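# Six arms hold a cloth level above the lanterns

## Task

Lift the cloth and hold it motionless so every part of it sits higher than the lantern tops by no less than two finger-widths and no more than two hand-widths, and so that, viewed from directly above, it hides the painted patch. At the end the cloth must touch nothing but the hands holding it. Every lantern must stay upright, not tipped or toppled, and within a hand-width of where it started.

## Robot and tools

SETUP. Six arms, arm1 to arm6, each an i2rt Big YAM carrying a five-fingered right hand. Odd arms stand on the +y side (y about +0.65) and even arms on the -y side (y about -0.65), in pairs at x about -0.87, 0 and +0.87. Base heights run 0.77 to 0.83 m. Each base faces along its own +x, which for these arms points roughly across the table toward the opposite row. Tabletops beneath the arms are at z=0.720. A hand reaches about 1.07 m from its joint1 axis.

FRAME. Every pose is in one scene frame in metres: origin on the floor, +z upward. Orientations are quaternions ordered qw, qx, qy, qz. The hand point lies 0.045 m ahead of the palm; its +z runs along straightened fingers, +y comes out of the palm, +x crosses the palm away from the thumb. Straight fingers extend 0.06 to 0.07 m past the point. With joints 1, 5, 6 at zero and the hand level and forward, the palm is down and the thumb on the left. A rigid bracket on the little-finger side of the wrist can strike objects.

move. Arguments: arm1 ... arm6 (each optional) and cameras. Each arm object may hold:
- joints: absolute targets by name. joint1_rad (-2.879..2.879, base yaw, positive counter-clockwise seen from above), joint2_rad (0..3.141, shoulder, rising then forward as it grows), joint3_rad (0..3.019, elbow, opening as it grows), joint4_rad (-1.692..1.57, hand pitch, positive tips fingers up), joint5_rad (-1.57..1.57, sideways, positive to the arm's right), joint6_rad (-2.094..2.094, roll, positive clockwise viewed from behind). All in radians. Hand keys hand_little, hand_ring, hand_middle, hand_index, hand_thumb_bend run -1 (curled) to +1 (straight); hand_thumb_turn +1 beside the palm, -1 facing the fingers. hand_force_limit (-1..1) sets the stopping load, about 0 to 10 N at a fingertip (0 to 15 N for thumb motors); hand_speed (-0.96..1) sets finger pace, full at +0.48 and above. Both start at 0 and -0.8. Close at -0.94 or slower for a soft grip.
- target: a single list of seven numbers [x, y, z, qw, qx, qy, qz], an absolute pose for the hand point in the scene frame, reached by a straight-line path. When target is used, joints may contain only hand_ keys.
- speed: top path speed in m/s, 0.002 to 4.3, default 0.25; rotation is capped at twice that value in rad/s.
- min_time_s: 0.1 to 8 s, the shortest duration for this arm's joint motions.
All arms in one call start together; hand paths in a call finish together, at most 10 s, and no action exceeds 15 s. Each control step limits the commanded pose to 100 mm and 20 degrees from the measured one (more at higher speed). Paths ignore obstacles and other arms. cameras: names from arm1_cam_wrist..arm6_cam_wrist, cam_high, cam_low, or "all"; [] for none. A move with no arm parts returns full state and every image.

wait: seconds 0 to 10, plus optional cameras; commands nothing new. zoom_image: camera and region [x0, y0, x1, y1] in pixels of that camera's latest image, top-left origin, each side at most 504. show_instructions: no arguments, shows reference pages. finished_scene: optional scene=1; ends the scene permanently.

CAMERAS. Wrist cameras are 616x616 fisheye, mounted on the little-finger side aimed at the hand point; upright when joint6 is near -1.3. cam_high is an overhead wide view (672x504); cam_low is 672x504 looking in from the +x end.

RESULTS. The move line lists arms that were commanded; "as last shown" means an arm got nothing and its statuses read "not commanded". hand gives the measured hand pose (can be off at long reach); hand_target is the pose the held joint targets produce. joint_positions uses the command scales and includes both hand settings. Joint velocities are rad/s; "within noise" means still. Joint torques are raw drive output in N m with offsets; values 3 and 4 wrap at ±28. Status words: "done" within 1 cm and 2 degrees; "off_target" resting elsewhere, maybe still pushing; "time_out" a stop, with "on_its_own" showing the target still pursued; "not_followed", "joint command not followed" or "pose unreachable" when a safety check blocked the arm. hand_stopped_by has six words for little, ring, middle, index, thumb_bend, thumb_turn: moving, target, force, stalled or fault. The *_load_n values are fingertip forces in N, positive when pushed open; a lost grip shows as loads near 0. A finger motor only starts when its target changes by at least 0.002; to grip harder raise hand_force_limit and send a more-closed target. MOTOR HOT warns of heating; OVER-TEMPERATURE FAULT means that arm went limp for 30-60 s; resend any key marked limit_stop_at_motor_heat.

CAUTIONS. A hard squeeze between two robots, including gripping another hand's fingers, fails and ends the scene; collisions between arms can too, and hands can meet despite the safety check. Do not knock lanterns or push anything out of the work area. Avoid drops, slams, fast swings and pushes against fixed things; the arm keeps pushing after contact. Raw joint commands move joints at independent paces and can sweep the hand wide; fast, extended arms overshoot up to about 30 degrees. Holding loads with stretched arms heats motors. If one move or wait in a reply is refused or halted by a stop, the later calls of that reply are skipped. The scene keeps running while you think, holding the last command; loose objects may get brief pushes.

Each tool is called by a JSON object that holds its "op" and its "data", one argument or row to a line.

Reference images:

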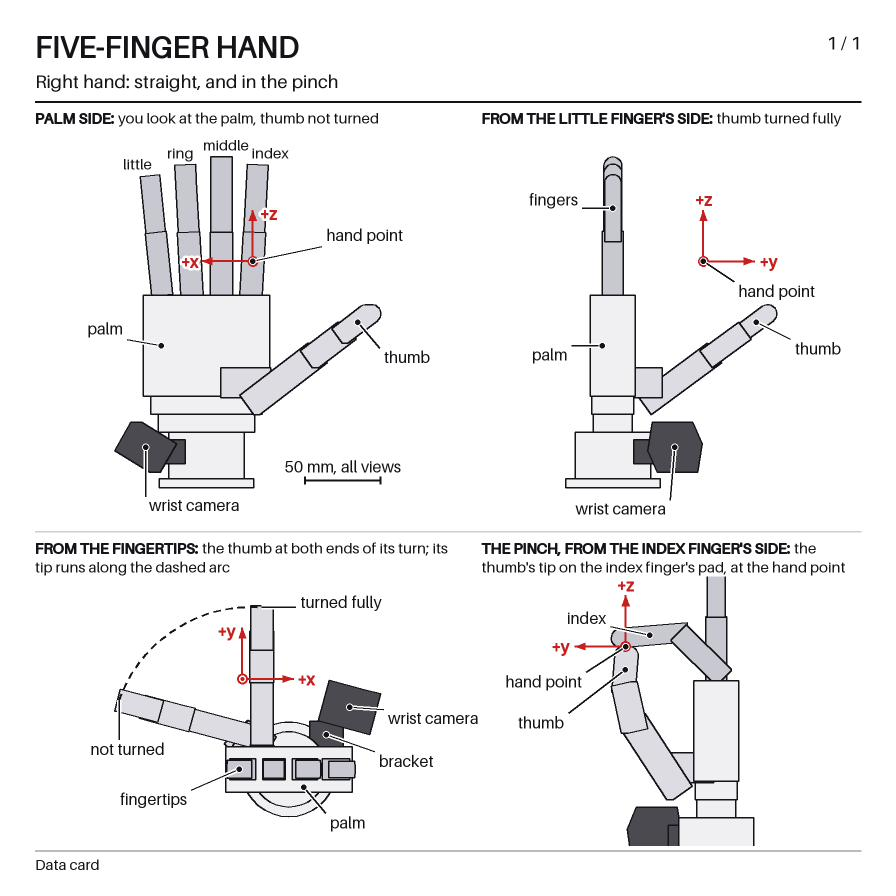

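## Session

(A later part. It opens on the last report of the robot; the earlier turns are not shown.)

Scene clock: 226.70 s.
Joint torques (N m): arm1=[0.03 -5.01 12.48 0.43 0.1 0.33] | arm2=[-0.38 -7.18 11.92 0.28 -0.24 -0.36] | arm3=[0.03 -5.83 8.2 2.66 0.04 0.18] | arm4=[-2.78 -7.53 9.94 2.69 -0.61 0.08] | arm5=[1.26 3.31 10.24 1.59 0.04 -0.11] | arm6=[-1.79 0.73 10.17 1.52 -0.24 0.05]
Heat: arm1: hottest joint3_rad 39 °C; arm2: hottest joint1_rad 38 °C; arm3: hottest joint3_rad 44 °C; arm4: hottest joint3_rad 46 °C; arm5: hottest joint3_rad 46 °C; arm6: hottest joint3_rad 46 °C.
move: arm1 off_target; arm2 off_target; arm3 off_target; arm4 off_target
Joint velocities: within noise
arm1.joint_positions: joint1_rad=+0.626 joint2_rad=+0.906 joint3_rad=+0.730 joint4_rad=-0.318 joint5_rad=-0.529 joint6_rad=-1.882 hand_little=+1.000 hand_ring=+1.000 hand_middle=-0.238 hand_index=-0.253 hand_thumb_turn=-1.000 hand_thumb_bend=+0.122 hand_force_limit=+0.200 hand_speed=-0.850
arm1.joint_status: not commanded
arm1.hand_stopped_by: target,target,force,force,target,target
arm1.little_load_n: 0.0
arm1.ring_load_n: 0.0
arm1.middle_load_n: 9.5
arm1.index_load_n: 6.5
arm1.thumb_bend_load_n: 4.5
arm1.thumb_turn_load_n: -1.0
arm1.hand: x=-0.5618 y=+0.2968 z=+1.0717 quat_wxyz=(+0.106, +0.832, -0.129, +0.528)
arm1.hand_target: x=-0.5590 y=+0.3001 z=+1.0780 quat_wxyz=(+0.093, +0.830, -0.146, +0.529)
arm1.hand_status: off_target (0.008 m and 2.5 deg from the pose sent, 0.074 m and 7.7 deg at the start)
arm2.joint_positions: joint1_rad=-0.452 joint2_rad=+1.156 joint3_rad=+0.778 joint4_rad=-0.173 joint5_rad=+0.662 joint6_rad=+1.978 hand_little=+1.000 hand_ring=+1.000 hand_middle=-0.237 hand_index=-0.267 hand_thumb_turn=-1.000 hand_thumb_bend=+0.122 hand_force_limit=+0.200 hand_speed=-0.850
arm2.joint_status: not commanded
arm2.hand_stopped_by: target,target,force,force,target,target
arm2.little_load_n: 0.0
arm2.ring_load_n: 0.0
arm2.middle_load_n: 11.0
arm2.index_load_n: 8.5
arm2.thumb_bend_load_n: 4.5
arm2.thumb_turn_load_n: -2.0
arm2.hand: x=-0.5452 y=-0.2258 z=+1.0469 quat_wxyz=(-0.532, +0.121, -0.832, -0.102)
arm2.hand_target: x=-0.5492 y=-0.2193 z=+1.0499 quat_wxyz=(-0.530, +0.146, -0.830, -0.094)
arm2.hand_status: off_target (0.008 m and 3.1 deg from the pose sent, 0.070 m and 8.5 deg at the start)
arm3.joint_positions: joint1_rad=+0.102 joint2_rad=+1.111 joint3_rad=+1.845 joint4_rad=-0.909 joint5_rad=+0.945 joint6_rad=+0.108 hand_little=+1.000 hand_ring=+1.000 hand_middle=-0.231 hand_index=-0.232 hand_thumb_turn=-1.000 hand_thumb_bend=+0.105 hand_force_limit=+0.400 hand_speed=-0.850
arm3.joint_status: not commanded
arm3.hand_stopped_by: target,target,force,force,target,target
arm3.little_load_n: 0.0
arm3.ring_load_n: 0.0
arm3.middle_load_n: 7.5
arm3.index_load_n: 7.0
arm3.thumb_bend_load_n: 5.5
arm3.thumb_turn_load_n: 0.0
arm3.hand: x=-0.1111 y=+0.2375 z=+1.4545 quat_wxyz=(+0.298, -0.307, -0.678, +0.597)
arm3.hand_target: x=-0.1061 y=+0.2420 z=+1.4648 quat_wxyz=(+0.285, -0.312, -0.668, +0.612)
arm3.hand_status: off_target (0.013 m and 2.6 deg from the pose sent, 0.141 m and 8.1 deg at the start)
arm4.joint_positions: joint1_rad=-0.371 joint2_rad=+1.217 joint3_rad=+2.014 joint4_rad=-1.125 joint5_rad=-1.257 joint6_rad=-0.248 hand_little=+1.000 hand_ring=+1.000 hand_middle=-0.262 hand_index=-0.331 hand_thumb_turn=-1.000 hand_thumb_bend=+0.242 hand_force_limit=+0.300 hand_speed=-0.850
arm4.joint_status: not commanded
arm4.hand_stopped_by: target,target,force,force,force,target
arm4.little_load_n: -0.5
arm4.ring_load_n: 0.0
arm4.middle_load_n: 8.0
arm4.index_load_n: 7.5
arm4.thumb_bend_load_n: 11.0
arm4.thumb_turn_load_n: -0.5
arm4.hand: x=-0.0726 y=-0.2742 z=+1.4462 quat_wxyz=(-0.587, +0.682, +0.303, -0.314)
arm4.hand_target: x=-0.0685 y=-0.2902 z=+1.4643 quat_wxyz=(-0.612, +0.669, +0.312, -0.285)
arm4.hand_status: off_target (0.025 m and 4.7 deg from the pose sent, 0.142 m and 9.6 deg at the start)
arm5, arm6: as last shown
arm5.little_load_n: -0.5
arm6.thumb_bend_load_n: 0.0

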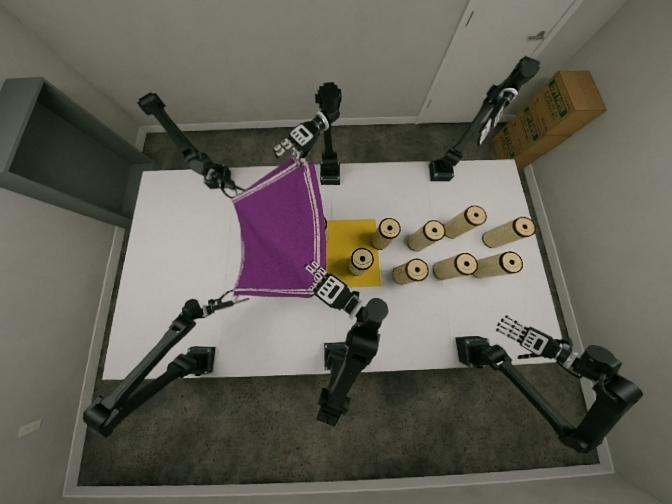

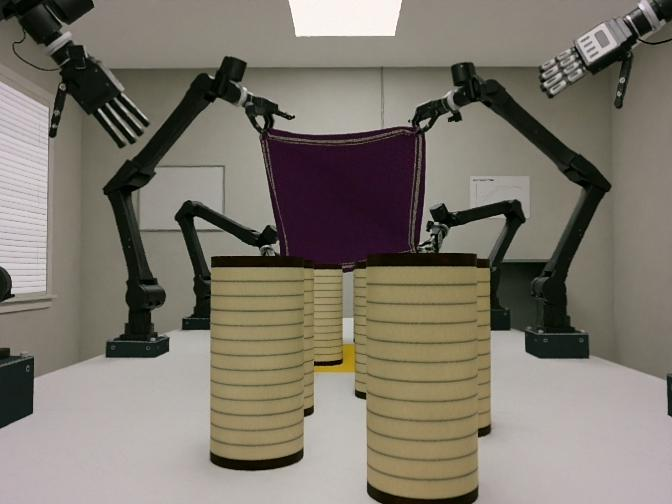

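{"op": "move", "data": {
  "arm1": {"target": [-0.527, 0.298, 1.126, 0.0954, 0.8501, -0.1652, 0.4908], "speed": 0.07},
  "arm2": {"target": [-0.524, -0.219, 1.114, 0.4908, -0.1652, 0.8501, 0.0954], "speed": 0.07},
  "arm3": {"target": [0.008, 0.241, 1.380, -0.2126, 0.2126, 0.6744, -0.6744], "speed": 0.07},
  "arm4": {"target": [0.045, -0.290, 1.387, 0.6744, -0.6744, -0.2126, 0.2126], "speed": 0.07},
  "cameras": ["cam_high", "cam_low"]
}}

Scene clock: 232.73 s.
Joint torques (N m): arm1=[0.56 -5.54 12.83 0.06 0.2 0.46] | arm2=[-0.26 -7.59 13.29 0.39 -0.27 -0.35] | arm3=[-0.03 -4.01 9.28 2.54 -0.07 0.03] | arm4=[-4.07 -4.89 11.18 2.82 0.15 0.11] | arm5=[1.38 3.14 10.21 1.61 0.04 -0.11] | arm6=[-1.73 0.79 10.18 1.52 -0.24 0.05]
Heat: arm1: hottest joint3_rad 39 °C; arm2: hottest joint3_rad 39 °C; arm3: hottest joint3_rad 44 °C; arm4: hottest joint3_rad 45 °C; arm5: hottest joint3_rad 46 °C; arm6: hottest joint3_rad 46 °C.
move: arm1 off_target; arm2 off_target; arm3 done; arm4 off_target
Joint velocities: within noise
arm1.joint_positions: joint1_rad=+0.740 joint2_rad=+0.979 joint3_rad=+0.947 joint4_rad=-0.509 joint5_rad=-0.381 joint6_rad=-1.849 hand_little=+1.000 hand_ring=+1.000 hand_middle=-0.238 hand_index=-0.253 hand_thumb_turn=-1.000 hand_thumb_bend=+0.122 hand_force_limit=+0.200 hand_speed=-0.850
arm1.joint_status: not commanded
arm1.hand_stopped_by: target,target,force,force,target,target
arm1.little_load_n: 0.0
arm1.ring_load_n: 0.0
arm1.middle_load_n: 11.5
arm1.index_load_n: 7.0
arm1.thumb_bend_load_n: 5.0
arm1.thumb_turn_load_n: -0.5
arm1.hand: x=-0.5282 y=+0.2939 z=+1.1232 quat_wxyz=(+0.111, +0.851, -0.142, +0.494)
arm1.hand_target: x=-0.5271 y=+0.2980 z=+1.1261 quat_wxyz=(+0.096, +0.850, -0.164, +0.491)
arm1.hand_status: off_target (0.005 m and 3.3 deg from the pose sent, 0.064 m and 6.4 deg at the start)
arm2.joint_positions: joint1_rad=-0.541 joint2_rad=+1.144 joint3_rad=+0.987 joint4_rad=-0.458 joint5_rad=+0.530 joint6_rad=+1.947 hand_little=+1.000 hand_ring=+1.000 hand_middle=-0.237 hand_index=-0.267 hand_thumb_turn=-1.000 hand_thumb_bend=+0.122 hand_force_limit=+0.200 hand_speed=-0.850
arm2.joint_status: not commanded
arm2.hand_stopped_by: target,target,force,force,target,target
arm2.little_load_n: 0.0
arm2.ring_load_n: 0.0
arm2.middle_load_n: 11.0
arm2.index_load_n: 9.0
arm2.thumb_bend_load_n: 4.5
arm2.thumb_turn_load_n: -1.5
arm2.hand: x=-0.5196 y=-0.2259 z=+1.1040 quat_wxyz=(-0.491, +0.143, -0.854, -0.098)
arm2.hand_target: x=-0.5242 y=-0.2194 z=+1.1139 quat_wxyz=(-0.491, +0.165, -0.850, -0.096)
arm2.hand_status: off_target (0.013 m and 2.6 deg from the pose sent, 0.071 m and 7.3 deg at the start)
arm3.joint_positions: joint1_rad=+0.417 joint2_rad=+0.907 joint3_rad=+1.377 joint4_rad=-0.487 joint5_rad=+1.005 joint6_rad=-0.001 hand_little=+1.000 hand_ring=+1.000 hand_middle=-0.231 hand_index=-0.232 hand_thumb_turn=-1.000 hand_thumb_bend=+0.105 hand_force_limit=+0.400 hand_speed=-0.850
arm3.joint_status: not commanded
arm3.hand_stopped_by: target,target,force,force,target,target
arm3.little_load_n: 0.0
arm3.ring_load_n: 0.0
arm3.middle_load_n: 7.0
arm3.index_load_n: 7.5
arm3.thumb_bend_load_n: 6.5
arm3.thumb_turn_load_n: 0.0
arm3.hand: x=+0.0047 y=+0.2361 z=+1.3721 quat_wxyz=(+0.222, -0.213, -0.680, +0.665)
arm3.hand_target: x=+0.0078 y=+0.2410 z=+1.3799 quat_wxyz=(+0.213, -0.213, -0.675, +0.674)
arm3.hand_status: done (0.010 m and 1.6 deg from the pose sent, 0.141 m and 17.1 deg at the start)
arm4.joint_positions: joint1_rad=-0.703 joint2_rad=+1.010 joint3_rad=+1.499 joint4_rad=-0.489 joint5_rad=-1.362 joint6_rad=+0.050 hand_little=+1.000 hand_ring=+1.000 hand_middle=-0.262 hand_index=-0.331 hand_thumb_turn=-1.000 hand_thumb_bend=+0.242 hand_force_limit=+0.300 hand_speed=-0.850
arm4.joint_status: not commanded
arm4.hand_stopped_by: target,target,force,force,force,target
arm4.little_load_n: 0.0
arm4.ring_load_n: 0.0
arm4.middle_load_n: 9.5
arm4.index_load_n: 7.0
arm4.thumb_bend_load_n: 11.0
arm4.thumb_turn_load_n: -0.5
arm4.hand: x=+0.0323 y=-0.2818 z=+1.3736 quat_wxyz=(-0.657, +0.680, +0.214, -0.247)
arm4.hand_target: x=+0.0438 y=-0.2898 z=+1.3866 quat_wxyz=(-0.673, +0.675, +0.213, -0.212)
arm4.hand_status: off_target (0.020 m and 4.4 deg from the pose sent, 0.133 m and 18.5 deg at the start)
arm5, arm6: as last shown
arm5.little_load_n: 0.0
arm5.middle_load_n: -0.5
arm6.ring_load_n: -0.5

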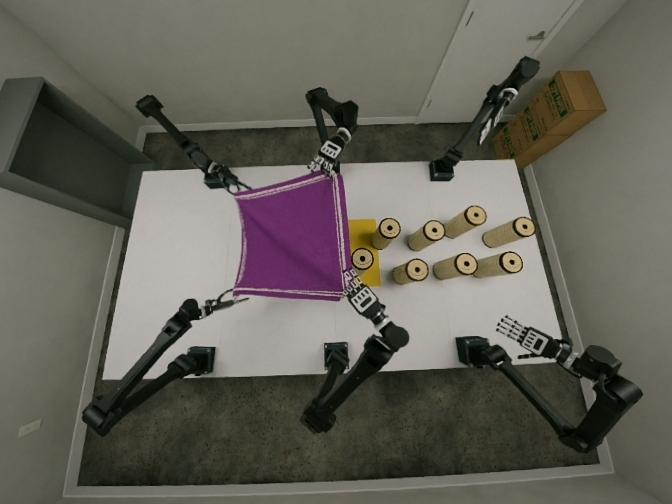

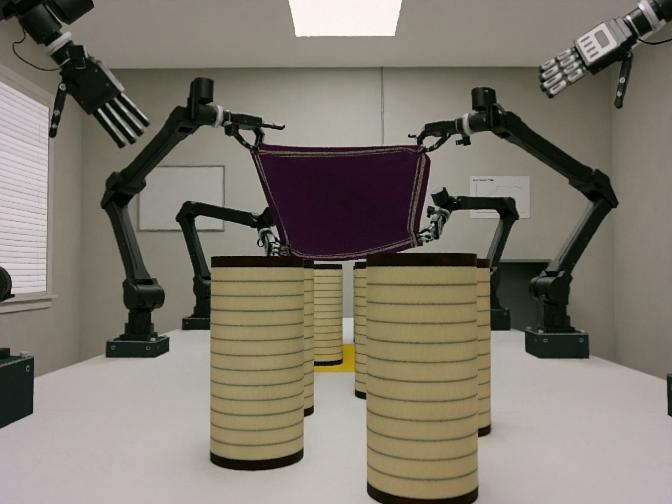

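{"op": "move", "data": {
  "arm1": {"target": [-0.479, 0.299, 1.194, 0.0802, 0.8735, -0.1540, 0.4547], "speed": 0.07},
  "arm2": {"target": [-0.474, -0.222, 1.190, 0.4547, -0.1540, 0.8735, 0.0802], "speed": 0.07},
  "arm3": {"target": [0.103, 0.241, 1.300, -0.1349, 0.1349, 0.6941, -0.6941], "speed": 0.07},
  "arm4": {"target": [0.149, -0.289, 1.300, 0.6941, -0.6941, -0.1349, 0.1349], "speed": 0.07},
  "cameras": ["cam_high", "cam_low"]
}}

Scene clock: 236.47 s.
Joint torques (N m): arm1=[0.26 -8.29 13.64 -0.01 0.26 0.49] | arm2=[-0.44 -7.94 14.43 0.5 -0.14 -0.25] | arm3=[0.32 -4.19 9.78 2.45 -0.2 0.02] | arm4=[-4.78 -4.48 11.26 2.71 0.71 -0.08] | arm5=[1.32 3.43 10.22 1.61 0.04 -0.12] | arm6=[-1.73 0.73 10.19 1.51 -0.24 0.05]
Heat: arm1: hottest joint3_rad 39 °C; arm2: hottest joint3_rad 39 °C; arm3: hottest joint3_rad 44 °C; arm4: hottest joint3_rad 45 °C; arm5: hottest joint3_rad 46 °C; arm6: hottest joint3_rad 46 °C.
move: arm1 off_target; arm2 off_target; arm3 off_target; arm4 off_target
Joint velocities: within noise
arm1.joint_positions: joint1_rad=+0.837 joint2_rad=+1.135 joint3_rad=+1.257 joint4_rad=-0.763 joint5_rad=-0.311 joint6_rad=-1.843 hand_little=+1.000 hand_ring=+1.000 hand_middle=-0.238 hand_index=-0.253 hand_thumb_turn=-1.000 hand_thumb_bend=+0.122 hand_force_limit=+0.200 hand_speed=-0.850
arm1.joint_status: not commanded
arm1.hand_stopped_by: target,target,force,force,target,target
arm1.little_load_n: 0.0
arm1.ring_load_n: 0.0
arm1.middle_load_n: 13.0
arm1.index_load_n: 7.0
arm1.thumb_bend_load_n: 5.5
arm1.thumb_turn_load_n: -1.0
arm1.hand: x=-0.4771 y=+0.2923 z=+1.1786 quat_wxyz=(+0.089, +0.878, -0.132, +0.450)
arm1.hand_target: x=-0.4792 y=+0.2990 z=+1.1939 quat_wxyz=(+0.080, +0.873, -0.153, +0.456)
arm1.hand_status: off_target (0.017 m and 2.8 deg from the pose sent, 0.086 m and 6.4 deg at the start)
arm2.joint_positions: joint1_rad=-0.641 joint2_rad=+1.228 joint3_rad=+1.304 joint4_rad=-0.767 joint5_rad=+0.444 joint6_rad=+1.934 hand_little=+1.000 hand_ring=+1.000 hand_middle=-0.237 hand_index=-0.267 hand_thumb_turn=-1.000 hand_thumb_bend=+0.122 hand_force_limit=+0.200 hand_speed=-0.850
arm2.joint_status: not commanded
arm2.hand_stopped_by: target,target,force,force,target,target
arm2.little_load_n: 0.0
arm2.ring_load_n: 0.0
arm2.middle_load_n: 10.5
arm2.index_load_n: 9.5
arm2.thumb_bend_load_n: 4.5
arm2.thumb_turn_load_n: -2.0
arm2.hand: x=-0.4738 y=-0.2296 z=+1.1781 quat_wxyz=(-0.453, +0.138, -0.877, -0.081)
arm2.hand_target: x=-0.4742 y=-0.2224 z=+1.1897 quat_wxyz=(-0.455, +0.154, -0.873, -0.080)
arm2.hand_status: off_target (0.014 m and 1.9 deg from the pose sent, 0.097 m and 5.3 deg at the start)
arm3.joint_positions: joint1_rad=+0.622 joint2_rad=+0.861 joint3_rad=+1.129 joint4_rad=-0.284 joint5_rad=+0.990 joint6_rad=-0.002 hand_little=+1.000 hand_ring=+1.000 hand_middle=-0.231 hand_index=-0.232 hand_thumb_turn=-1.000 hand_thumb_bend=+0.105 hand_force_limit=+0.400 hand_speed=-0.850
arm3.joint_status: not commanded
arm3.hand_stopped_by: target,target,force,force,target,target
arm3.little_load_n: 0.0
arm3.ring_load_n: 0.0
arm3.middle_load_n: 6.5
arm3.index_load_n: 9.0
arm3.thumb_bend_load_n: 6.5
arm3.thumb_turn_load_n: 0.5
arm3.hand: x=+0.0982 y=+0.2354 z=+1.2922 quat_wxyz=(+0.147, -0.138, -0.699, +0.686)
arm3.hand_target: x=+0.1028 y=+0.2409 z=+1.2999 quat_wxyz=(+0.135, -0.135, -0.694, +0.694)
arm3.hand_status: off_target (0.011 m and 1.8 deg from the pose sent, 0.122 m and 13.9 deg at the start)
arm4.joint_positions: joint1_rad=-0.910 joint2_rad=+0.995 joint3_rad=+1.256 joint4_rad=-0.241 joint5_rad=-1.365 joint6_rad=+0.068 hand_little=+1.000 hand_ring=+1.000 hand_middle=-0.262 hand_index=-0.331 hand_thumb_turn=-1.000 hand_thumb_bend=+0.242 hand_force_limit=+0.300 hand_speed=-0.850
arm4.joint_status: not commanded
arm4.hand_stopped_by: target,target,force,force,force,target
arm4.little_load_n: 0.0
arm4.ring_load_n: 0.0
arm4.middle_load_n: 11.5
arm4.index_load_n: 7.0
arm4.thumb_bend_load_n: 11.0
arm4.thumb_turn_load_n: -0.5
arm4.hand: x=+0.1251 y=-0.2825 z=+1.2934 quat_wxyz=(-0.680, +0.696, +0.145, -0.177)
arm4.hand_target: x=+0.1480 y=-0.2891 z=+1.2999 quat_wxyz=(-0.693, +0.695, +0.135, -0.135)
arm4.hand_status: off_target (0.026 m and 5.2 deg from the pose sent, 0.138 m and 16.3 deg at the start)
arm5, arm6: as last shown
arm5.middle_load_n: 0.0
arm6.ring_load_n: 0.0

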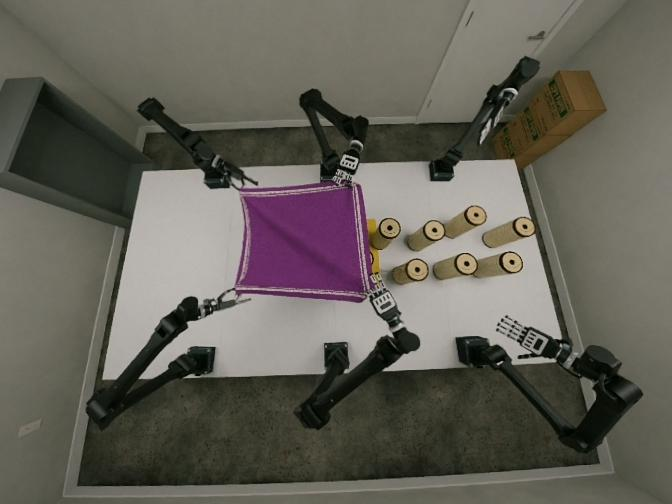

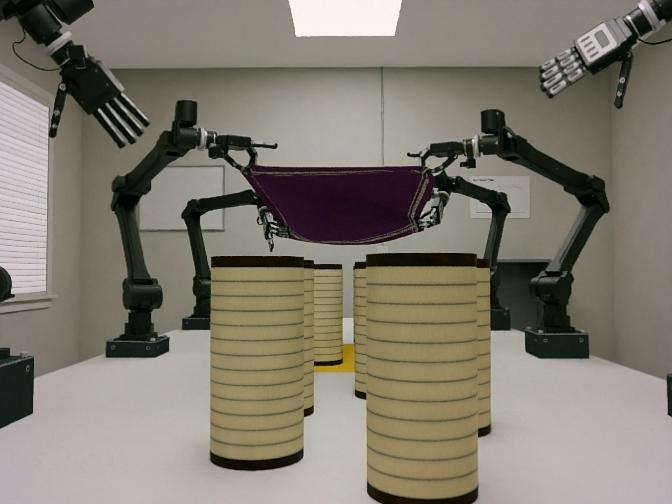

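{"op": "move", "data": {
  "arm1": {"target": [-0.422, 0.303, 1.214, 0.0734, 0.8925, -0.1573, 0.4162], "speed": 0.07},
  "arm2": {"target": [-0.411, -0.222, 1.212, 0.4162, -0.1573, 0.8925, 0.0734], "speed": 0.07},
  "arm3": {"target": [0.173, 0.246, 1.208, -0.0923, 0.0923, 0.7011, -0.7011], "speed": 0.07},
  "arm4": {"target": [0.229, -0.289, 1.208, 0.7011, -0.7011, -0.0923, 0.0923], "speed": 0.07},
  "cameras": ["cam_high", "cam_low"]
}}

Scene clock: 240.10 s.
Joint torques (N m): arm1=[0.09 -11.93 14.16 0.09 0.31 0.44] | arm2=[-0.56 -10.11 14.63 0.55 -0.11 -0.22] | arm3=[0.67 -3.19 9.85 2.3 -0.11 0.01] | arm4=[-5.36 -4.01 11.03 2.43 0.8 -0.09] | arm5=[1.55 3.19 10.18 1.55 0.04 -0.12] | arm6=[-1.79 0.73 10.18 1.52 -0.24 0.05]
Heat: arm1: hottest joint3_rad 40 °C; arm2: hottest joint3_rad 39 °C; arm3: hottest joint3_rad 44 °C; arm4: hottest joint3_rad 45 °C; arm5: hottest joint3_rad 46 °C; arm6: hottest joint3_rad 46 °C.
move: arm1 off_target; arm2 off_target; arm3 done; arm4 off_target
Joint velocities: within noise
arm1.joint_positions: joint1_rad=+0.944 joint2_rad=+1.307 joint3_rad=+1.480 joint4_rad=-0.900 joint5_rad=-0.209 joint6_rad=-1.796 hand_little=+1.000 hand_ring=+1.000 hand_middle=-0.238 hand_index=-0.253 hand_thumb_turn=-1.000 hand_thumb_bend=+0.122 hand_force_limit=+0.200 hand_speed=-0.850
arm1.joint_status: not commanded
arm1.hand_stopped_by: target,target,force,force,target,target
arm1.little_load_n: 0.0
arm1.ring_load_n: 0.0
arm1.middle_load_n: 13.0
arm1.index_load_n: 7.0
arm1.thumb_bend_load_n: 5.5
arm1.thumb_turn_load_n: -1.0
arm1.hand: x=-0.4191 y=+0.2939 z=+1.1896 quat_wxyz=(+0.078, +0.900, -0.137, +0.406)
arm1.hand_target: x=-0.4223 y=+0.3031 z=+1.2136 quat_wxyz=(+0.073, +0.892, -0.156, +0.417)
arm1.hand_status: off_target (0.026 m and 2.8 deg from the pose sent, 0.066 m and 5.4 deg at the start)
arm2.joint_positions: joint1_rad=-0.756 joint2_rad=+1.380 joint3_rad=+1.547 joint4_rad=-0.923 joint5_rad=+0.326 joint6_rad=+1.880 hand_little=+1.000 hand_ring=+1.000 hand_middle=-0.237 hand_index=-0.267 hand_thumb_turn=-1.000 hand_thumb_bend=+0.122 hand_force_limit=+0.200 hand_speed=-0.850
arm2.joint_status: not commanded
arm2.hand_stopped_by: target,target,force,force,target,target
arm2.little_load_n: 0.0
arm2.ring_load_n: 0.0
arm2.middle_load_n: 10.5
arm2.index_load_n: 9.0
arm2.thumb_bend_load_n: 4.5
arm2.thumb_turn_load_n: -2.0
arm2.hand: x=-0.4128 y=-0.2275 z=+1.1978 quat_wxyz=(-0.412, +0.145, -0.897, -0.073)
arm2.hand_target: x=-0.4113 y=-0.2224 z=+1.2117 quat_wxyz=(-0.417, +0.157, -0.892, -0.074)
arm2.hand_status: off_target (0.015 m and 1.5 deg from the pose sent, 0.072 m and 5.2 deg at the start)
arm3.joint_positions: joint1_rad=+0.769 joint2_rad=+0.867 joint3_rad=+0.898 joint4_rad=-0.023 joint5_rad=+1.016 joint6_rad=-0.003 hand_little=+1.000 hand_ring=+1.000 hand_middle=-0.231 hand_index=-0.231 hand_thumb_turn=-1.000 hand_thumb_bend=+0.105 hand_force_limit=+0.400 hand_speed=-0.850
arm3.joint_status: not commanded
arm3.hand_stopped_by: target,target,force,force,target,target
arm3.little_load_n: 0.0
arm3.ring_load_n: 0.0
arm3.middle_load_n: 6.5
arm3.index_load_n: 9.5
arm3.thumb_bend_load_n: 7.0
arm3.thumb_turn_load_n: 0.5
arm3.hand: x=+0.1643 y=+0.2430 z=+1.2088 quat_wxyz=(+0.098, -0.101, -0.701, +0.699)
arm3.hand_target: x=+0.1729 y=+0.2459 z=+1.2080 quat_wxyz=(+0.092, -0.092, -0.701, +0.701)
arm3.hand_status: done (0.009 m and 1.3 deg from the pose sent, 0.113 m and 8.3 deg at the start)
arm4.joint_positions: joint1_rad=-1.017 joint2_rad=+1.058 joint3_rad=+1.069 joint4_rad=+0.039 joint5_rad=-1.361 joint6_rad=+0.077 hand_little=+1.000 hand_ring=+1.000 hand_middle=-0.262 hand_index=-0.331 hand_thumb_turn=-1.000 hand_thumb_bend=+0.242 hand_force_limit=+0.300 hand_speed=-0.850
arm4.joint_status: not commanded
arm4.hand_stopped_by: target,target,force,force,force,target
arm4.little_load_n: 0.0
arm4.ring_load_n: -0.5
arm4.middle_load_n: 13.5
arm4.index_load_n: 6.5
arm4.thumb_bend_load_n: 11.0
arm4.thumb_turn_load_n: -0.5
arm4.hand: x=+0.1944 y=-0.2800 z=+1.2109 quat_wxyz=(-0.693, +0.700, +0.114, -0.131)
arm4.hand_target: x=+0.2274 y=-0.2896 z=+1.2080 quat_wxyz=(-0.700, +0.702, +0.093, -0.092)
arm4.hand_status: off_target (0.036 m and 5.2 deg from the pose sent, 0.135 m and 11.7 deg at the start)
arm5, arm6: as last shown
arm6.index_load_n: -0.5

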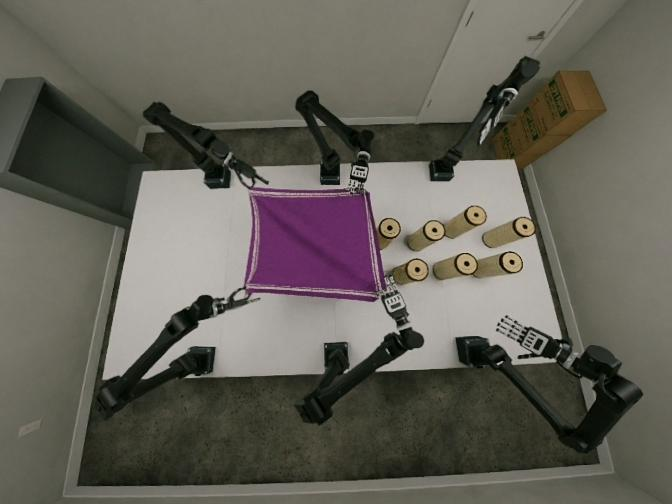

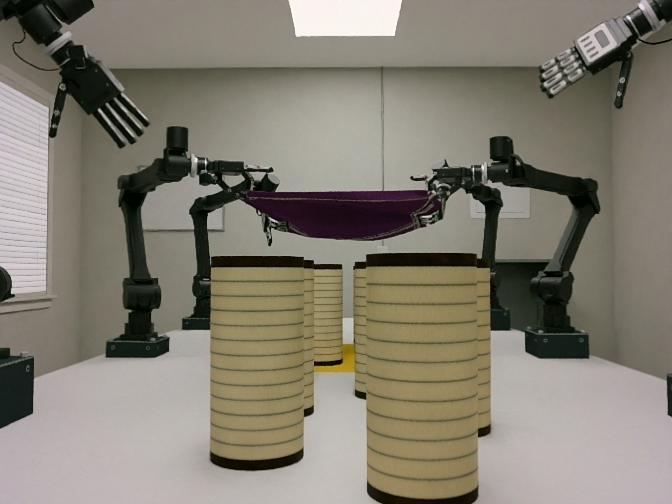

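{"op": "move", "data": {
  "arm1": {"target": [-0.360, 0.296, 1.222, 0.0734, 0.8925, -0.1573, 0.4162], "speed": 0.06},
  "arm2": {"target": [-0.344, -0.236, 1.214, 0.4162, -0.1573, 0.8925, 0.0734], "speed": 0.06},
  "arm3": {"target": [0.232, 0.270, 1.200, -0.0616, 0.0616, 0.7044, -0.7044], "speed": 0.06},
  "arm4": {"target": [0.290, -0.262, 1.200, 0.7044, -0.7044, -0.0616, 0.0616], "speed": 0.06},
  "cameras": ["cam_high", "cam_low"]
}}

Scene clock: 244.13 s.
Joint torques (N m): arm1=[0.32 -13.22 14.71 0.29 0.27 0.28] | arm2=[-0.91 -11.81 14.63 1.01 -0.07 -0.18] | arm3=[0.85 -3.55 9.74 2.33 -0.15 0.02] | arm4=[-4.66 -5.83 15.1 2.61 0.67 -0.19] | arm5=[1.32 3.31 10.19 1.57 0.05 -0.12] | arm6=[-1.73 0.73 10.19 1.52 -0.24 0.05]
Heat: arm1: hottest joint3_rad 40 °C; arm2: hottest joint3_rad 40 °C; arm3: hottest joint3_rad 44 °C; arm4: hottest joint3_rad 46 °C; arm5: hottest joint3_rad 46 °C; arm6: hottest joint3_rad 46 °C.
move: arm1 off_target; arm2 off_target; arm3 off_target; arm4 off_target
Joint velocities: within noise
arm1.joint_positions: joint1_rad=+1.007 joint2_rad=+1.449 joint3_rad=+1.638 joint4_rad=-0.922 joint5_rad=-0.160 joint6_rad=-1.739 hand_little=+1.000 hand_ring=+1.000 hand_middle=-0.238 hand_index=-0.253 hand_thumb_turn=-1.000 hand_thumb_bend=+0.122 hand_force_limit=+0.200 hand_speed=-0.850
arm1.joint_status: not commanded
arm1.hand_stopped_by: target,target,force,force,target,target
arm1.little_load_n: 0.0
arm1.ring_load_n: 0.0
arm1.middle_load_n: 12.0
arm1.index_load_n: 6.0
arm1.thumb_bend_load_n: 5.5
arm1.thumb_turn_load_n: -0.5
arm1.hand: x=-0.3617 y=+0.2891 z=+1.1932 quat_wxyz=(+0.074, +0.902, -0.145, +0.400)
arm1.hand_target: x=-0.3607 y=+0.2962 z=+1.2216 quat_wxyz=(+0.073, +0.892, -0.157, +0.417)
arm1.hand_status: off_target (0.030 m and 2.5 deg from the pose sent, 0.067 m and 2.8 deg at the start)
arm2.joint_positions: joint1_rad=-0.868 joint2_rad=+1.486 joint3_rad=+1.661 joint4_rad=-0.923 joint5_rad=+0.238 joint6_rad=+1.798 hand_little=+1.000 hand_ring=+1.000 hand_middle=-0.237 hand_index=-0.267 hand_thumb_turn=-1.000 hand_thumb_bend=+0.122 hand_force_limit=+0.200 hand_speed=-0.850
arm2.joint_status: not commanded
arm2.hand_stopped_by: target,target,force,force,target,target
arm2.little_load_n: 0.0
arm2.ring_load_n: 0.0
arm2.middle_load_n: 10.5
arm2.index_load_n: 9.0
arm2.thumb_bend_load_n: 4.5
arm2.thumb_turn_load_n: -2.0
arm2.hand: x=-0.3496 y=-0.2406 z=+1.1970 quat_wxyz=(-0.405, +0.149, -0.899, -0.071)
arm2.hand_target: x=-0.3446 y=-0.2364 z=+1.2139 quat_wxyz=(-0.417, +0.157, -0.892, -0.074)
arm2.hand_status: off_target (0.018 m and 1.8 deg from the pose sent, 0.071 m and 1.5 deg at the start)
arm3.joint_positions: joint1_rad=+0.925 joint2_rad=+0.907 joint3_rad=+0.898 joint4_rad=+0.020 joint5_rad=+1.090 joint6_rad=-0.006 hand_little=+1.000 hand_ring=+1.000 hand_middle=-0.231 hand_index=-0.231 hand_thumb_turn=-1.000 hand_thumb_bend=+0.105 hand_force_limit=+0.400 hand_speed=-0.850
arm3.joint_status: not commanded
arm3.hand_stopped_by: target,target,force,force,target,target
arm3.little_load_n: 0.0
arm3.ring_load_n: 0.0
arm3.middle_load_n: 6.5
arm3.index_load_n: 10.0
arm3.thumb_bend_load_n: 7.0
arm3.thumb_turn_load_n: 1.0
arm3.hand: x=+0.2215 y=+0.2652 z=+1.2017 quat_wxyz=(+0.070, -0.073, -0.704, +0.703)
arm3.hand_target: x=+0.2318 y=+0.2700 z=+1.2001 quat_wxyz=(+0.062, -0.062, -0.704, +0.704)
arm3.hand_status: off_target (0.012 m and 1.6 deg from the pose sent, 0.073 m and 6.3 deg at the start)
arm4.joint_positions: joint1_rad=-1.037 joint2_rad=+1.189 joint3_rad=+1.100 joint4_rad=+0.082 joint5_rad=-1.279 joint6_rad=+0.078 hand_little=+1.000 hand_ring=+1.000 hand_middle=-0.262 hand_index=-0.331 hand_thumb_turn=-1.000 hand_thumb_bend=+0.242 hand_force_limit=+0.300 hand_speed=-0.850
arm4.joint_status: not commanded
arm4.hand_stopped_by: target,target,force,force,force,target
arm4.little_load_n: 0.0
arm4.ring_load_n: 0.0
arm4.middle_load_n: 12.0
arm4.index_load_n: 6.0
arm4.thumb_bend_load_n: 10.5
arm4.thumb_turn_load_n: -1.0
arm4.hand: x=+0.2532 y=-0.2546 z=+1.1817 quat_wxyz=(-0.691, +0.711, +0.059, -0.115)
arm4.hand_target: x=+0.2879 y=-0.2637 z=+1.1996 quat_wxyz=(-0.704, +0.705, +0.061, -0.061)
arm4.hand_status: off_target (0.042 m and 6.3 deg from the pose sent, 0.098 m and 10.1 deg at the start)
arm5, arm6: as last shown
arm6.middle_load_n: -0.5

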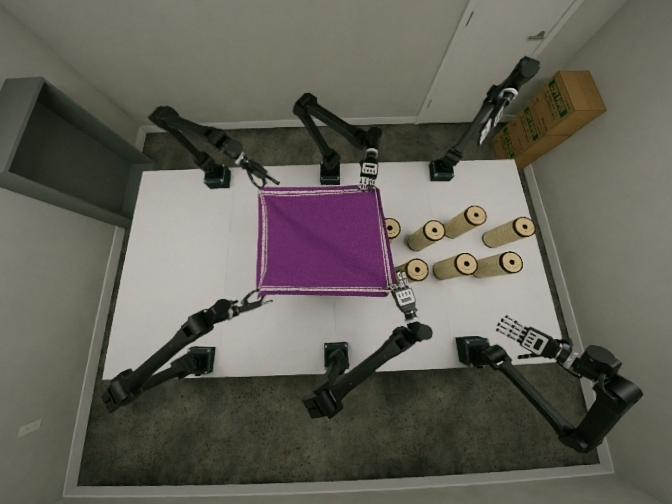

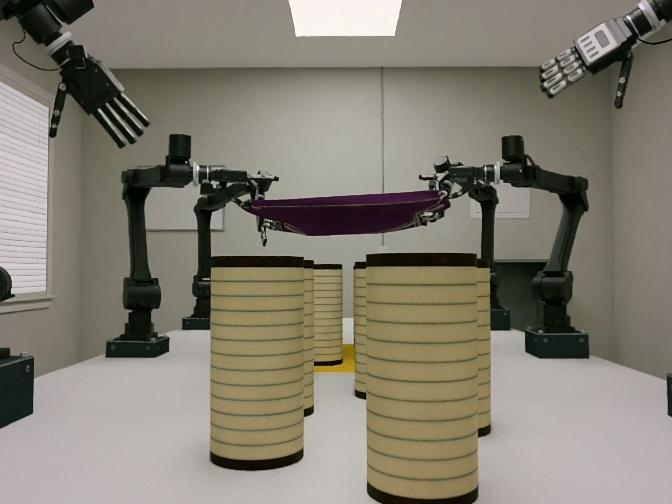

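{"op": "zoom_image", "data": {
  "camera": "cam_low",
  "region": [220, 140, 470, 290]
}}

{"op": "zoom_image", "data": {
  "camera": "cam_high",
  "region": [220, 150, 460, 330]
}}

Scaled by 2.016.

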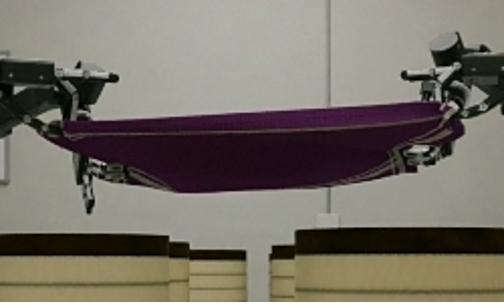

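Scaled by 2.100.

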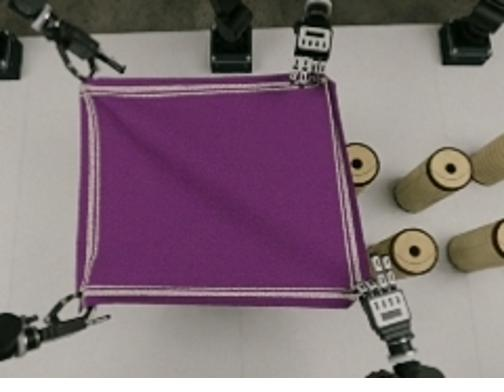

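{"op": "move", "data": {
  "arm1": {"target": [-0.303, 0.297, 1.223, 0.0734, 0.8925, -0.1573, 0.4162], "speed": 0.05},
  "arm2": {"target": [-0.290, -0.237, 1.214, 0.4162, -0.1573, 0.8925, 0.0734], "speed": 0.05},
  "arm3": {"target": [0.288, 0.288, 1.200, -0.0616, 0.0616, 0.7044, -0.7044], "speed": 0.05},
  "arm4": {"target": [0.357, -0.247, 1.215, 0.7044, -0.7044, -0.0616, 0.0616], "speed": 0.05},
  "cameras": ["cam_high", "cam_low"]
}}

Scene clock: 250.10 s.
Joint torques (N m): arm1=[0.73 -14.92 14.68 0.36 0.29 0.29] | arm2=[-0.67 -13.74 14.64 0.7 -0.18 -0.29] | arm3=[0.91 -4.48 13.37 2.09 -0.09 -0.03] | arm4=[-5.19 -8 15.47 2.14 0.48 -0.12] | arm5=[1.44 3.25 10.21 1.58 0.04 -0.11] | arm6=[-1.79 0.73 10.18 1.5 -0.24 0.05]
Heat: arm1: hottest joint3_rad 40 °C; arm2: hottest joint3_rad 41 °C; arm3: hottest joint3_rad 45 °C; arm4: hottest joint3_rad 46 °C; arm5: hottest joint3_rad 46 °C; arm6: hottest joint3_rad 46 °C.
move: arm1 off_target; arm2 off_target; arm3 off_target; arm4 off_target
Joint velocities: within noise
arm1.joint_positions: joint1_rad=+1.065 joint2_rad=+1.576 joint3_rad=+1.787 joint4_rad=-0.940 joint5_rad=-0.113 joint6_rad=-1.695 hand_little=+1.000 hand_ring=+1.000 hand_middle=-0.238 hand_index=-0.253 hand_thumb_turn=-1.000 hand_thumb_bend=+0.122 hand_force_limit=+0.200 hand_speed=-0.850
arm1.joint_status: not commanded
arm1.hand_stopped_by: target,target,force,force,target,target
arm1.little_load_n: 0.0
arm1.ring_load_n: 0.0
arm1.middle_load_n: 11.0
arm1.index_load_n: 6.0
arm1.thumb_bend_load_n: 5.0
arm1.thumb_turn_load_n: -0.5
arm1.hand: x=-0.3073 y=+0.2897 z=+1.1944 quat_wxyz=(+0.075, +0.902, -0.148, +0.399)
arm1.hand_target: x=-0.3039 y=+0.2973 z=+1.2228 quat_wxyz=(+0.073, +0.892, -0.157, +0.417)
arm1.hand_status: off_target (0.030 m and 2.5 deg from the pose sent, 0.066 m and 2.5 deg at the start)
arm2.joint_positions: joint1_rad=-0.934 joint2_rad=+1.604 joint3_rad=+1.798 joint4_rad=-0.923 joint5_rad=+0.192 joint6_rad=+1.761 hand_little=+1.000 hand_ring=+1.000 hand_middle=-0.237 hand_index=-0.267 hand_thumb_turn=-1.000 hand_thumb_bend=+0.122 hand_force_limit=+0.200 hand_speed=-0.850
arm2.joint_status: not commanded
arm2.hand_stopped_by: target,target,force,force,target,target
arm2.little_load_n: 0.0
arm2.ring_load_n: 0.5
arm2.middle_load_n: 10.5
arm2.index_load_n: 9.5
arm2.thumb_bend_load_n: 4.5
arm2.thumb_turn_load_n: -2.0
arm2.hand: x=-0.2924 y=-0.2417 z=+1.1996 quat_wxyz=(-0.409, +0.144, -0.898, -0.073)
arm2.hand_target: x=-0.2904 y=-0.2373 z=+1.2137 quat_wxyz=(-0.417, +0.157, -0.892, -0.074)
arm2.hand_status: off_target (0.015 m and 1.9 deg from the pose sent, 0.062 m and 1.8 deg at the start)
arm3.joint_positions: joint1_rad=+1.069 joint2_rad=+1.006 joint3_rad=+0.910 joint4_rad=+0.072 joint5_rad=+1.233 joint6_rad=-0.006 hand_little=+1.000 hand_ring=+1.000 hand_middle=-0.231 hand_index=-0.231 hand_thumb_turn=-1.000 hand_thumb_bend=+0.105 hand_force_limit=+0.400 hand_speed=-0.850
arm3.joint_status: not commanded
arm3.hand_stopped_by: target,target,force,force,target,target
arm3.little_load_n: 0.0
arm3.ring_load_n: 0.0
arm3.middle_load_n: 6.5
arm3.index_load_n: 10.0
arm3.thumb_bend_load_n: 7.0
arm3.thumb_turn_load_n: 1.0
arm3.hand: x=+0.2731 y=+0.2849 z=+1.1790 quat_wxyz=(+0.080, -0.061, -0.710, +0.697)
arm3.hand_target: x=+0.2872 y=+0.2885 z=+1.1997 quat_wxyz=(+0.061, -0.062, -0.705, +0.704)
arm3.hand_status: off_target (0.026 m and 2.4 deg from the pose sent, 0.070 m and 1.6 deg at the start)
arm4.joint_positions: joint1_rad=-1.069 joint2_rad=+1.358 joint3_rad=+1.286 joint4_rad=+0.082 joint5_rad=-1.313 joint6_rad=+0.078 hand_little=+1.000 hand_ring=+1.000 hand_middle=-0.262 hand_index=-0.331 hand_thumb_turn=-1.000 hand_thumb_bend=+0.242 hand_force_limit=+0.300 hand_speed=-0.850
arm4.joint_status: not commanded
arm4.hand_stopped_by: target,target,force,force,force,target
arm4.little_load_n: 0.0
arm4.ring_load_n: 0.0
arm4.middle_load_n: 11.5
arm4.index_load_n: 6.0
arm4.thumb_bend_load_n: 10.5
arm4.thumb_turn_load_n: -1.0
arm4.hand: x=+0.3173 y=-0.2337 z=+1.1974 quat_wxyz=(-0.694, +0.709, +0.065, -0.110)
arm4.hand_target: x=+0.3545 y=-0.2488 z=+1.2143 quat_wxyz=(-0.704, +0.705, +0.061, -0.061)
arm4.hand_status: off_target (0.045 m and 5.7 deg from the pose sent, 0.109 m and 6.3 deg at the start)
arm5.joint_positions: joint1_rad=-0.567 joint2_rad=+0.648 joint3_rad=+1.496 joint4_rad=-1.291 joint5_rad=-0.051 joint6_rad=-1.219 hand_little=+1.000 hand_ring=+1.000 hand_middle=+1.000 hand_index=+1.000 hand_thumb_turn=+1.000 hand_thumb_bend=+1.000 hand_force_limit=+0.000 hand_speed=-0.800
arm5.joint_status: not commanded
arm5.hand_stopped_by: target,target,target,target,target,target
arm5.little_load_n: 0.0
arm5.ring_load_n: 0.0
arm5.middle_load_n: 0.0
arm5.index_load_n: 0.0
arm5.thumb_bend_load_n: 0.0
arm5.thumb_turn_load_n: 0.0
arm5.hand: x=+0.7059 y=+0.4742 z=+1.3339 quat_wxyz=(+0.409, +0.268, -0.803, +0.342)
arm5.hand_target: x=+0.7066 y=+0.4752 z=+1.3450 quat_wxyz=(+0.418, +0.266, -0.796, +0.349)
arm5.hand_status: not commanded
arm6.joint_positions: joint1_rad=+0.364 joint2_rad=+0.631 joint3_rad=+1.355 joint4_rad=-1.510 joint5_rad=-0.294 joint6_rad=-0.998 hand_little=+1.000 hand_ring=+1.000 hand_middle=+1.000 hand_index=+1.000 hand_thumb_turn=+1.000 hand_thumb_bend=+1.000 hand_force_limit=+0.000 hand_speed=-0.800
arm6.joint_status: not commanded
arm6.hand_stopped_by: target,target,target,target,target,target
arm6.little_load_n: 0.0
arm6.ring_load_n: 0.0
arm6.middle_load_n: 0.0
arm6.index_load_n: 0.0
arm6.thumb_bend_load_n: 0.0
arm6.thumb_turn_load_n: 0.0
arm6.hand: x=+0.7749 y=-0.4888 z=+1.2560 quat_wxyz=(-0.403, +0.670, +0.623, -0.013)
arm6.hand_target: x=+0.7749 y=-0.4887 z=+1.2640 quat_wxyz=(-0.412, +0.666, +0.622, -0.010)
arm6.hand_status: not commanded

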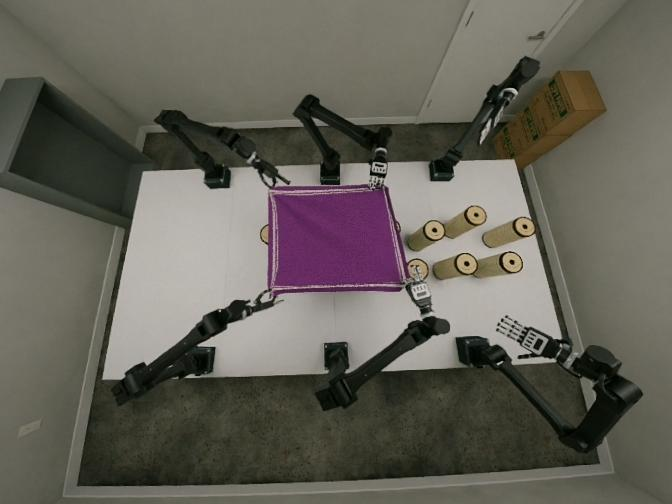

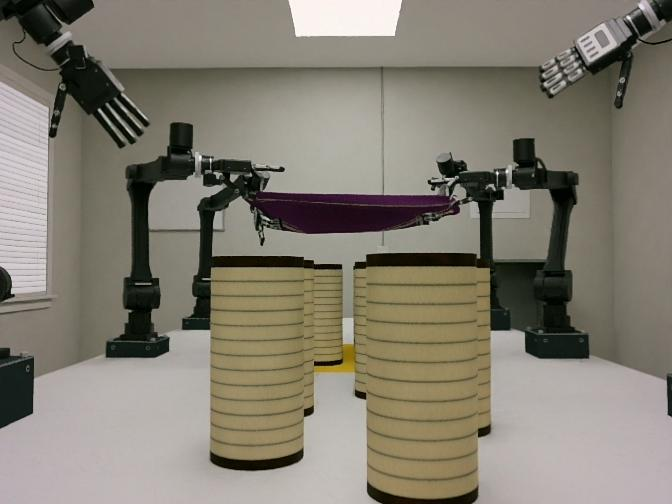

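{"op": "move", "data": {
  "arm1": {"target": [-0.262, 0.300, 1.178, 0.0734, 0.8925, -0.1573, 0.4162], "speed": 0.05},
  "arm2": {"target": [-0.245, -0.236, 1.164, 0.4162, -0.1573, 0.8925, 0.0734], "speed": 0.05},
  "arm3": {"target": [0.335, 0.297, 1.165, -0.0309, 0.0309, 0.7064, -0.7064], "speed": 0.05},
  "arm4": {"target": [0.399, -0.240, 1.167, 0.7064, -0.7064, -0.0309, 0.0309], "speed": 0.05},
  "cameras": ["cam_high", "cam_low", "arm5_cam_wrist", "arm6_cam_wrist"]
}}

{"op": "zoom_image", "data": {
  "camera": "cam_high",
  "region": [240, 150, 460, 315]
}}

{"op": "zoom_image", "data": {
  "camera": "cam_low",
  "region": [220, 140, 470, 290]
}}

Scene clock: 253.30 s.
Joint torques (N m): arm1=[1.38 -15.62 12.78 1.18 0.34 0.26] | arm2=[-0.79 -15.09 12.49 1.59 -0.18 -0.27] | arm3=[1.2 -5.36 9.99 2.29 -0.38 0.05] | arm4=[-5.07 -8.94 11.64 2.77 0.92 -0.24] | arm5=[1.61 3.14 10.28 1.61 0.04 -0.12] | arm6=[-1.67 0.73 10.18 1.52 -0.24 0.05]
Heat: arm1: hottest joint3_rad 41 °C; arm2: hottest joint3_rad 41 °C; arm3: hottest joint3_rad 45 °C; arm4: hottest joint3_rad 47 °C; arm5: hottest joint3_rad 46 °C; arm6: hottest joint3_rad 46 °C.
move: arm1 off_target; arm2 done; arm3 off_target; arm4 off_target
Joint velocities: within noise
arm1.joint_positions: joint1_rad=+1.105 joint2_rad=+1.652 joint3_rad=+1.787 joint4_rad=-0.853 joint5_rad=-0.083 joint6_rad=-1.671 hand_little=+1.000 hand_ring=+1.000 hand_middle=-0.238 hand_index=-0.253 hand_thumb_turn=-1.000 hand_thumb_bend=+0.122 hand_force_limit=+0.200 hand_speed=-0.850
arm1.joint_status: not commanded
arm1.hand_stopped_by: target,target,force,force,target,target
arm1.little_load_n: 0.0
arm1.ring_load_n: 0.0
arm1.middle_load_n: 11.5
arm1.index_load_n: 6.0
arm1.thumb_bend_load_n: 5.0
arm1.thumb_turn_load_n: -1.0
arm1.hand: x=-0.2661 y=+0.2928 z=+1.1611 quat_wxyz=(+0.076, +0.900, -0.146, +0.403)
arm1.hand_target: x=-0.2623 y=+0.3001 z=+1.1779 quat_wxyz=(+0.073, +0.893, -0.157, +0.416)
arm1.hand_status: off_target (0.019 m and 2.2 deg from the pose sent, 0.049 m and 2.5 deg at the start)
arm2.joint_positions: joint1_rad=-0.975 joint2_rad=+1.690 joint3_rad=+1.798 joint4_rad=-0.834 joint5_rad=+0.160 joint6_rad=+1.735 hand_little=+1.000 hand_ring=+1.000 hand_middle=-0.237 hand_index=-0.267 hand_thumb_turn=-1.000 hand_thumb_bend=+0.122 hand_force_limit=+0.200 hand_speed=-0.850
arm2.joint_status: not commanded
arm2.hand_stopped_by: target,target,force,force,target,target
arm2.little_load_n: 0.0
arm2.ring_load_n: 0.0
arm2.middle_load_n: 10.5
arm2.index_load_n: 9.5
arm2.thumb_bend_load_n: 4.5
arm2.thumb_turn_load_n: -2.0
arm2.hand: x=-0.2493 y=-0.2406 z=+1.1596 quat_wxyz=(-0.408, +0.143, -0.898, -0.074)
arm2.hand_target: x=-0.2451 y=-0.2362 z=+1.1639 quat_wxyz=(-0.416, +0.157, -0.893, -0.073)
arm2.hand_status: done (0.008 m and 1.9 deg from the pose sent, 0.060 m and 1.9 deg at the start)
arm3.joint_positions: joint1_rad=+1.127 joint2_rad=+1.083 joint3_rad=+0.910 joint4_rad=+0.188 joint5_rad=+1.215 joint6_rad=-0.016 hand_little=+1.000 hand_ring=+1.000 hand_middle=-0.231 hand_index=-0.231 hand_thumb_turn=-1.000 hand_thumb_bend=+0.105 hand_force_limit=+0.400 hand_speed=-0.850
arm3.joint_status: not commanded
arm3.hand_stopped_by: target,target,force,force,target,target
arm3.little_load_n: 0.0
arm3.ring_load_n: -0.5
arm3.middle_load_n: 6.5
arm3.index_load_n: 9.5
arm3.thumb_bend_load_n: 6.5
arm3.thumb_turn_load_n: 0.5
arm3.hand: x=+0.3198 y=+0.2894 z=+1.1664 quat_wxyz=(+0.044, -0.044, -0.707, +0.705)
arm3.hand_target: x=+0.3347 y=+0.2972 z=+1.1651 quat_wxyz=(+0.031, -0.031, -0.707, +0.706)
arm3.hand_status: off_target (0.017 m and 2.1 deg from the pose sent, 0.065 m and 6.7 deg at the start)
arm4.joint_positions: joint1_rad=-1.087 joint2_rad=+1.434 joint3_rad=+1.287 joint4_rad=+0.172 joint5_rad=-1.253 joint6_rad=+0.078 hand_little=+1.000 hand_ring=+1.000 hand_middle=-0.262 hand_index=-0.331 hand_thumb_turn=-1.000 hand_thumb_bend=+0.242 hand_force_limit=+0.300 hand_speed=-0.850
arm4.joint_status: not commanded
arm4.hand_stopped_by: target,target,force,force,force,target
arm4.little_load_n: 0.0
arm4.ring_load_n: 0.0
arm4.middle_load_n: 10.5
arm4.index_load_n: 6.0
arm4.thumb_bend_load_n: 10.5
arm4.thumb_turn_load_n: -1.0
arm4.hand: x=+0.3593 y=-0.2227 z=+1.1702 quat_wxyz=(-0.700, +0.709, +0.043, -0.078)
arm4.hand_target: x=+0.3971 y=-0.2414 z=+1.1670 quat_wxyz=(-0.706, +0.707, +0.031, -0.031)
arm4.hand_status: off_target (0.043 m and 5.6 deg from the pose sent, 0.087 m and 10.0 deg at the start)
arm5, arm6: as last shown
arm6.little_load_n: 0.5
pictures: arm5_cam_wrist, arm6_cam_wrist, cam_high, cam_low

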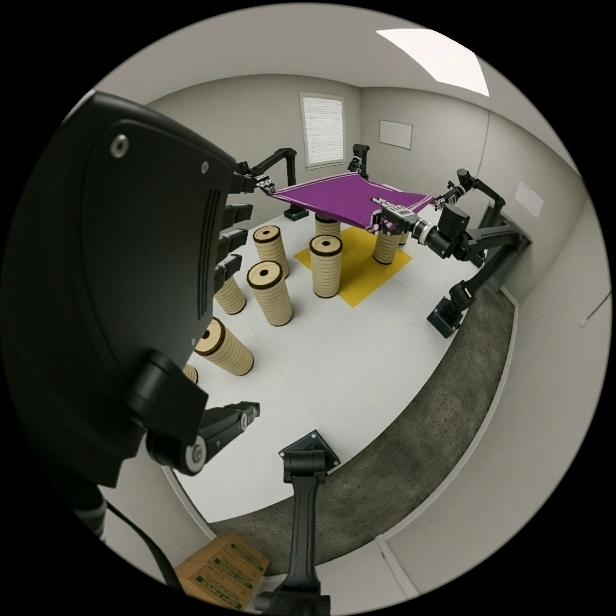

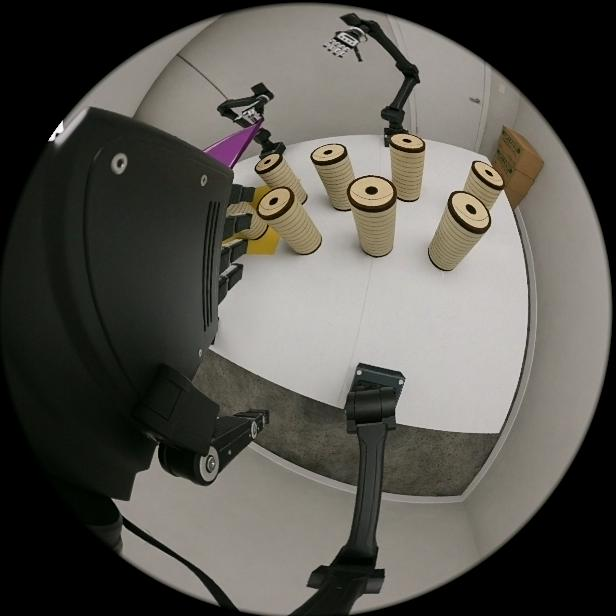

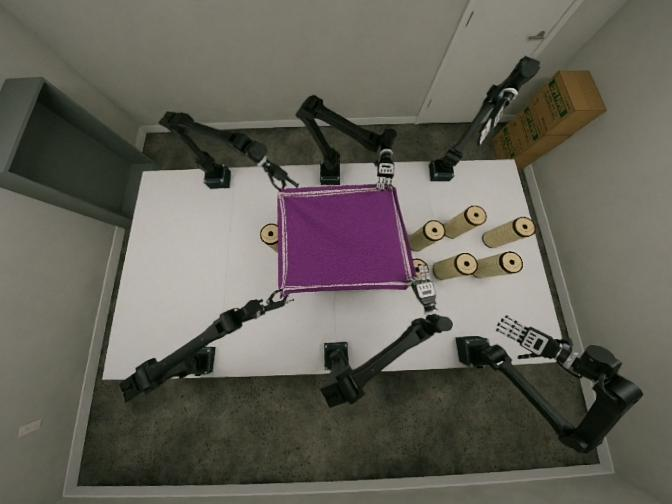

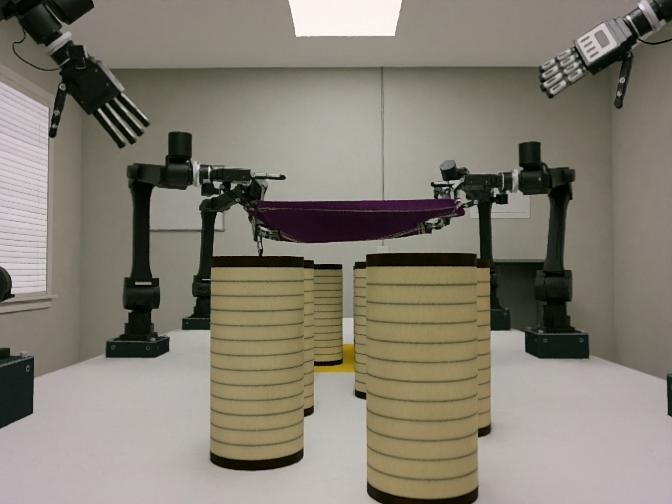

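Scaled by 2.291.

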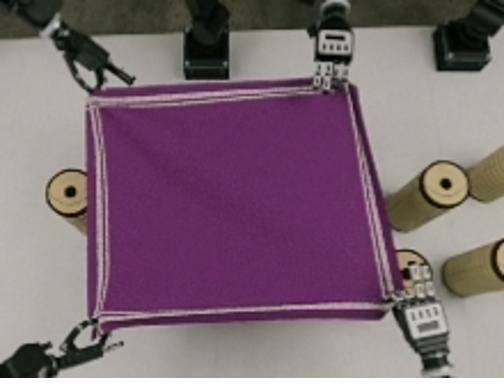

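Scaled by 2.016.

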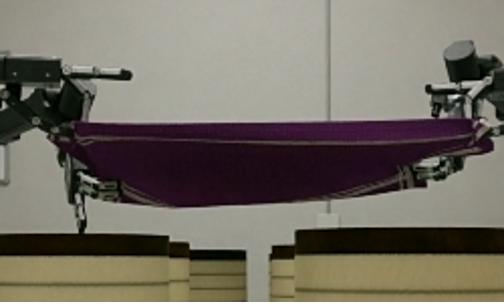

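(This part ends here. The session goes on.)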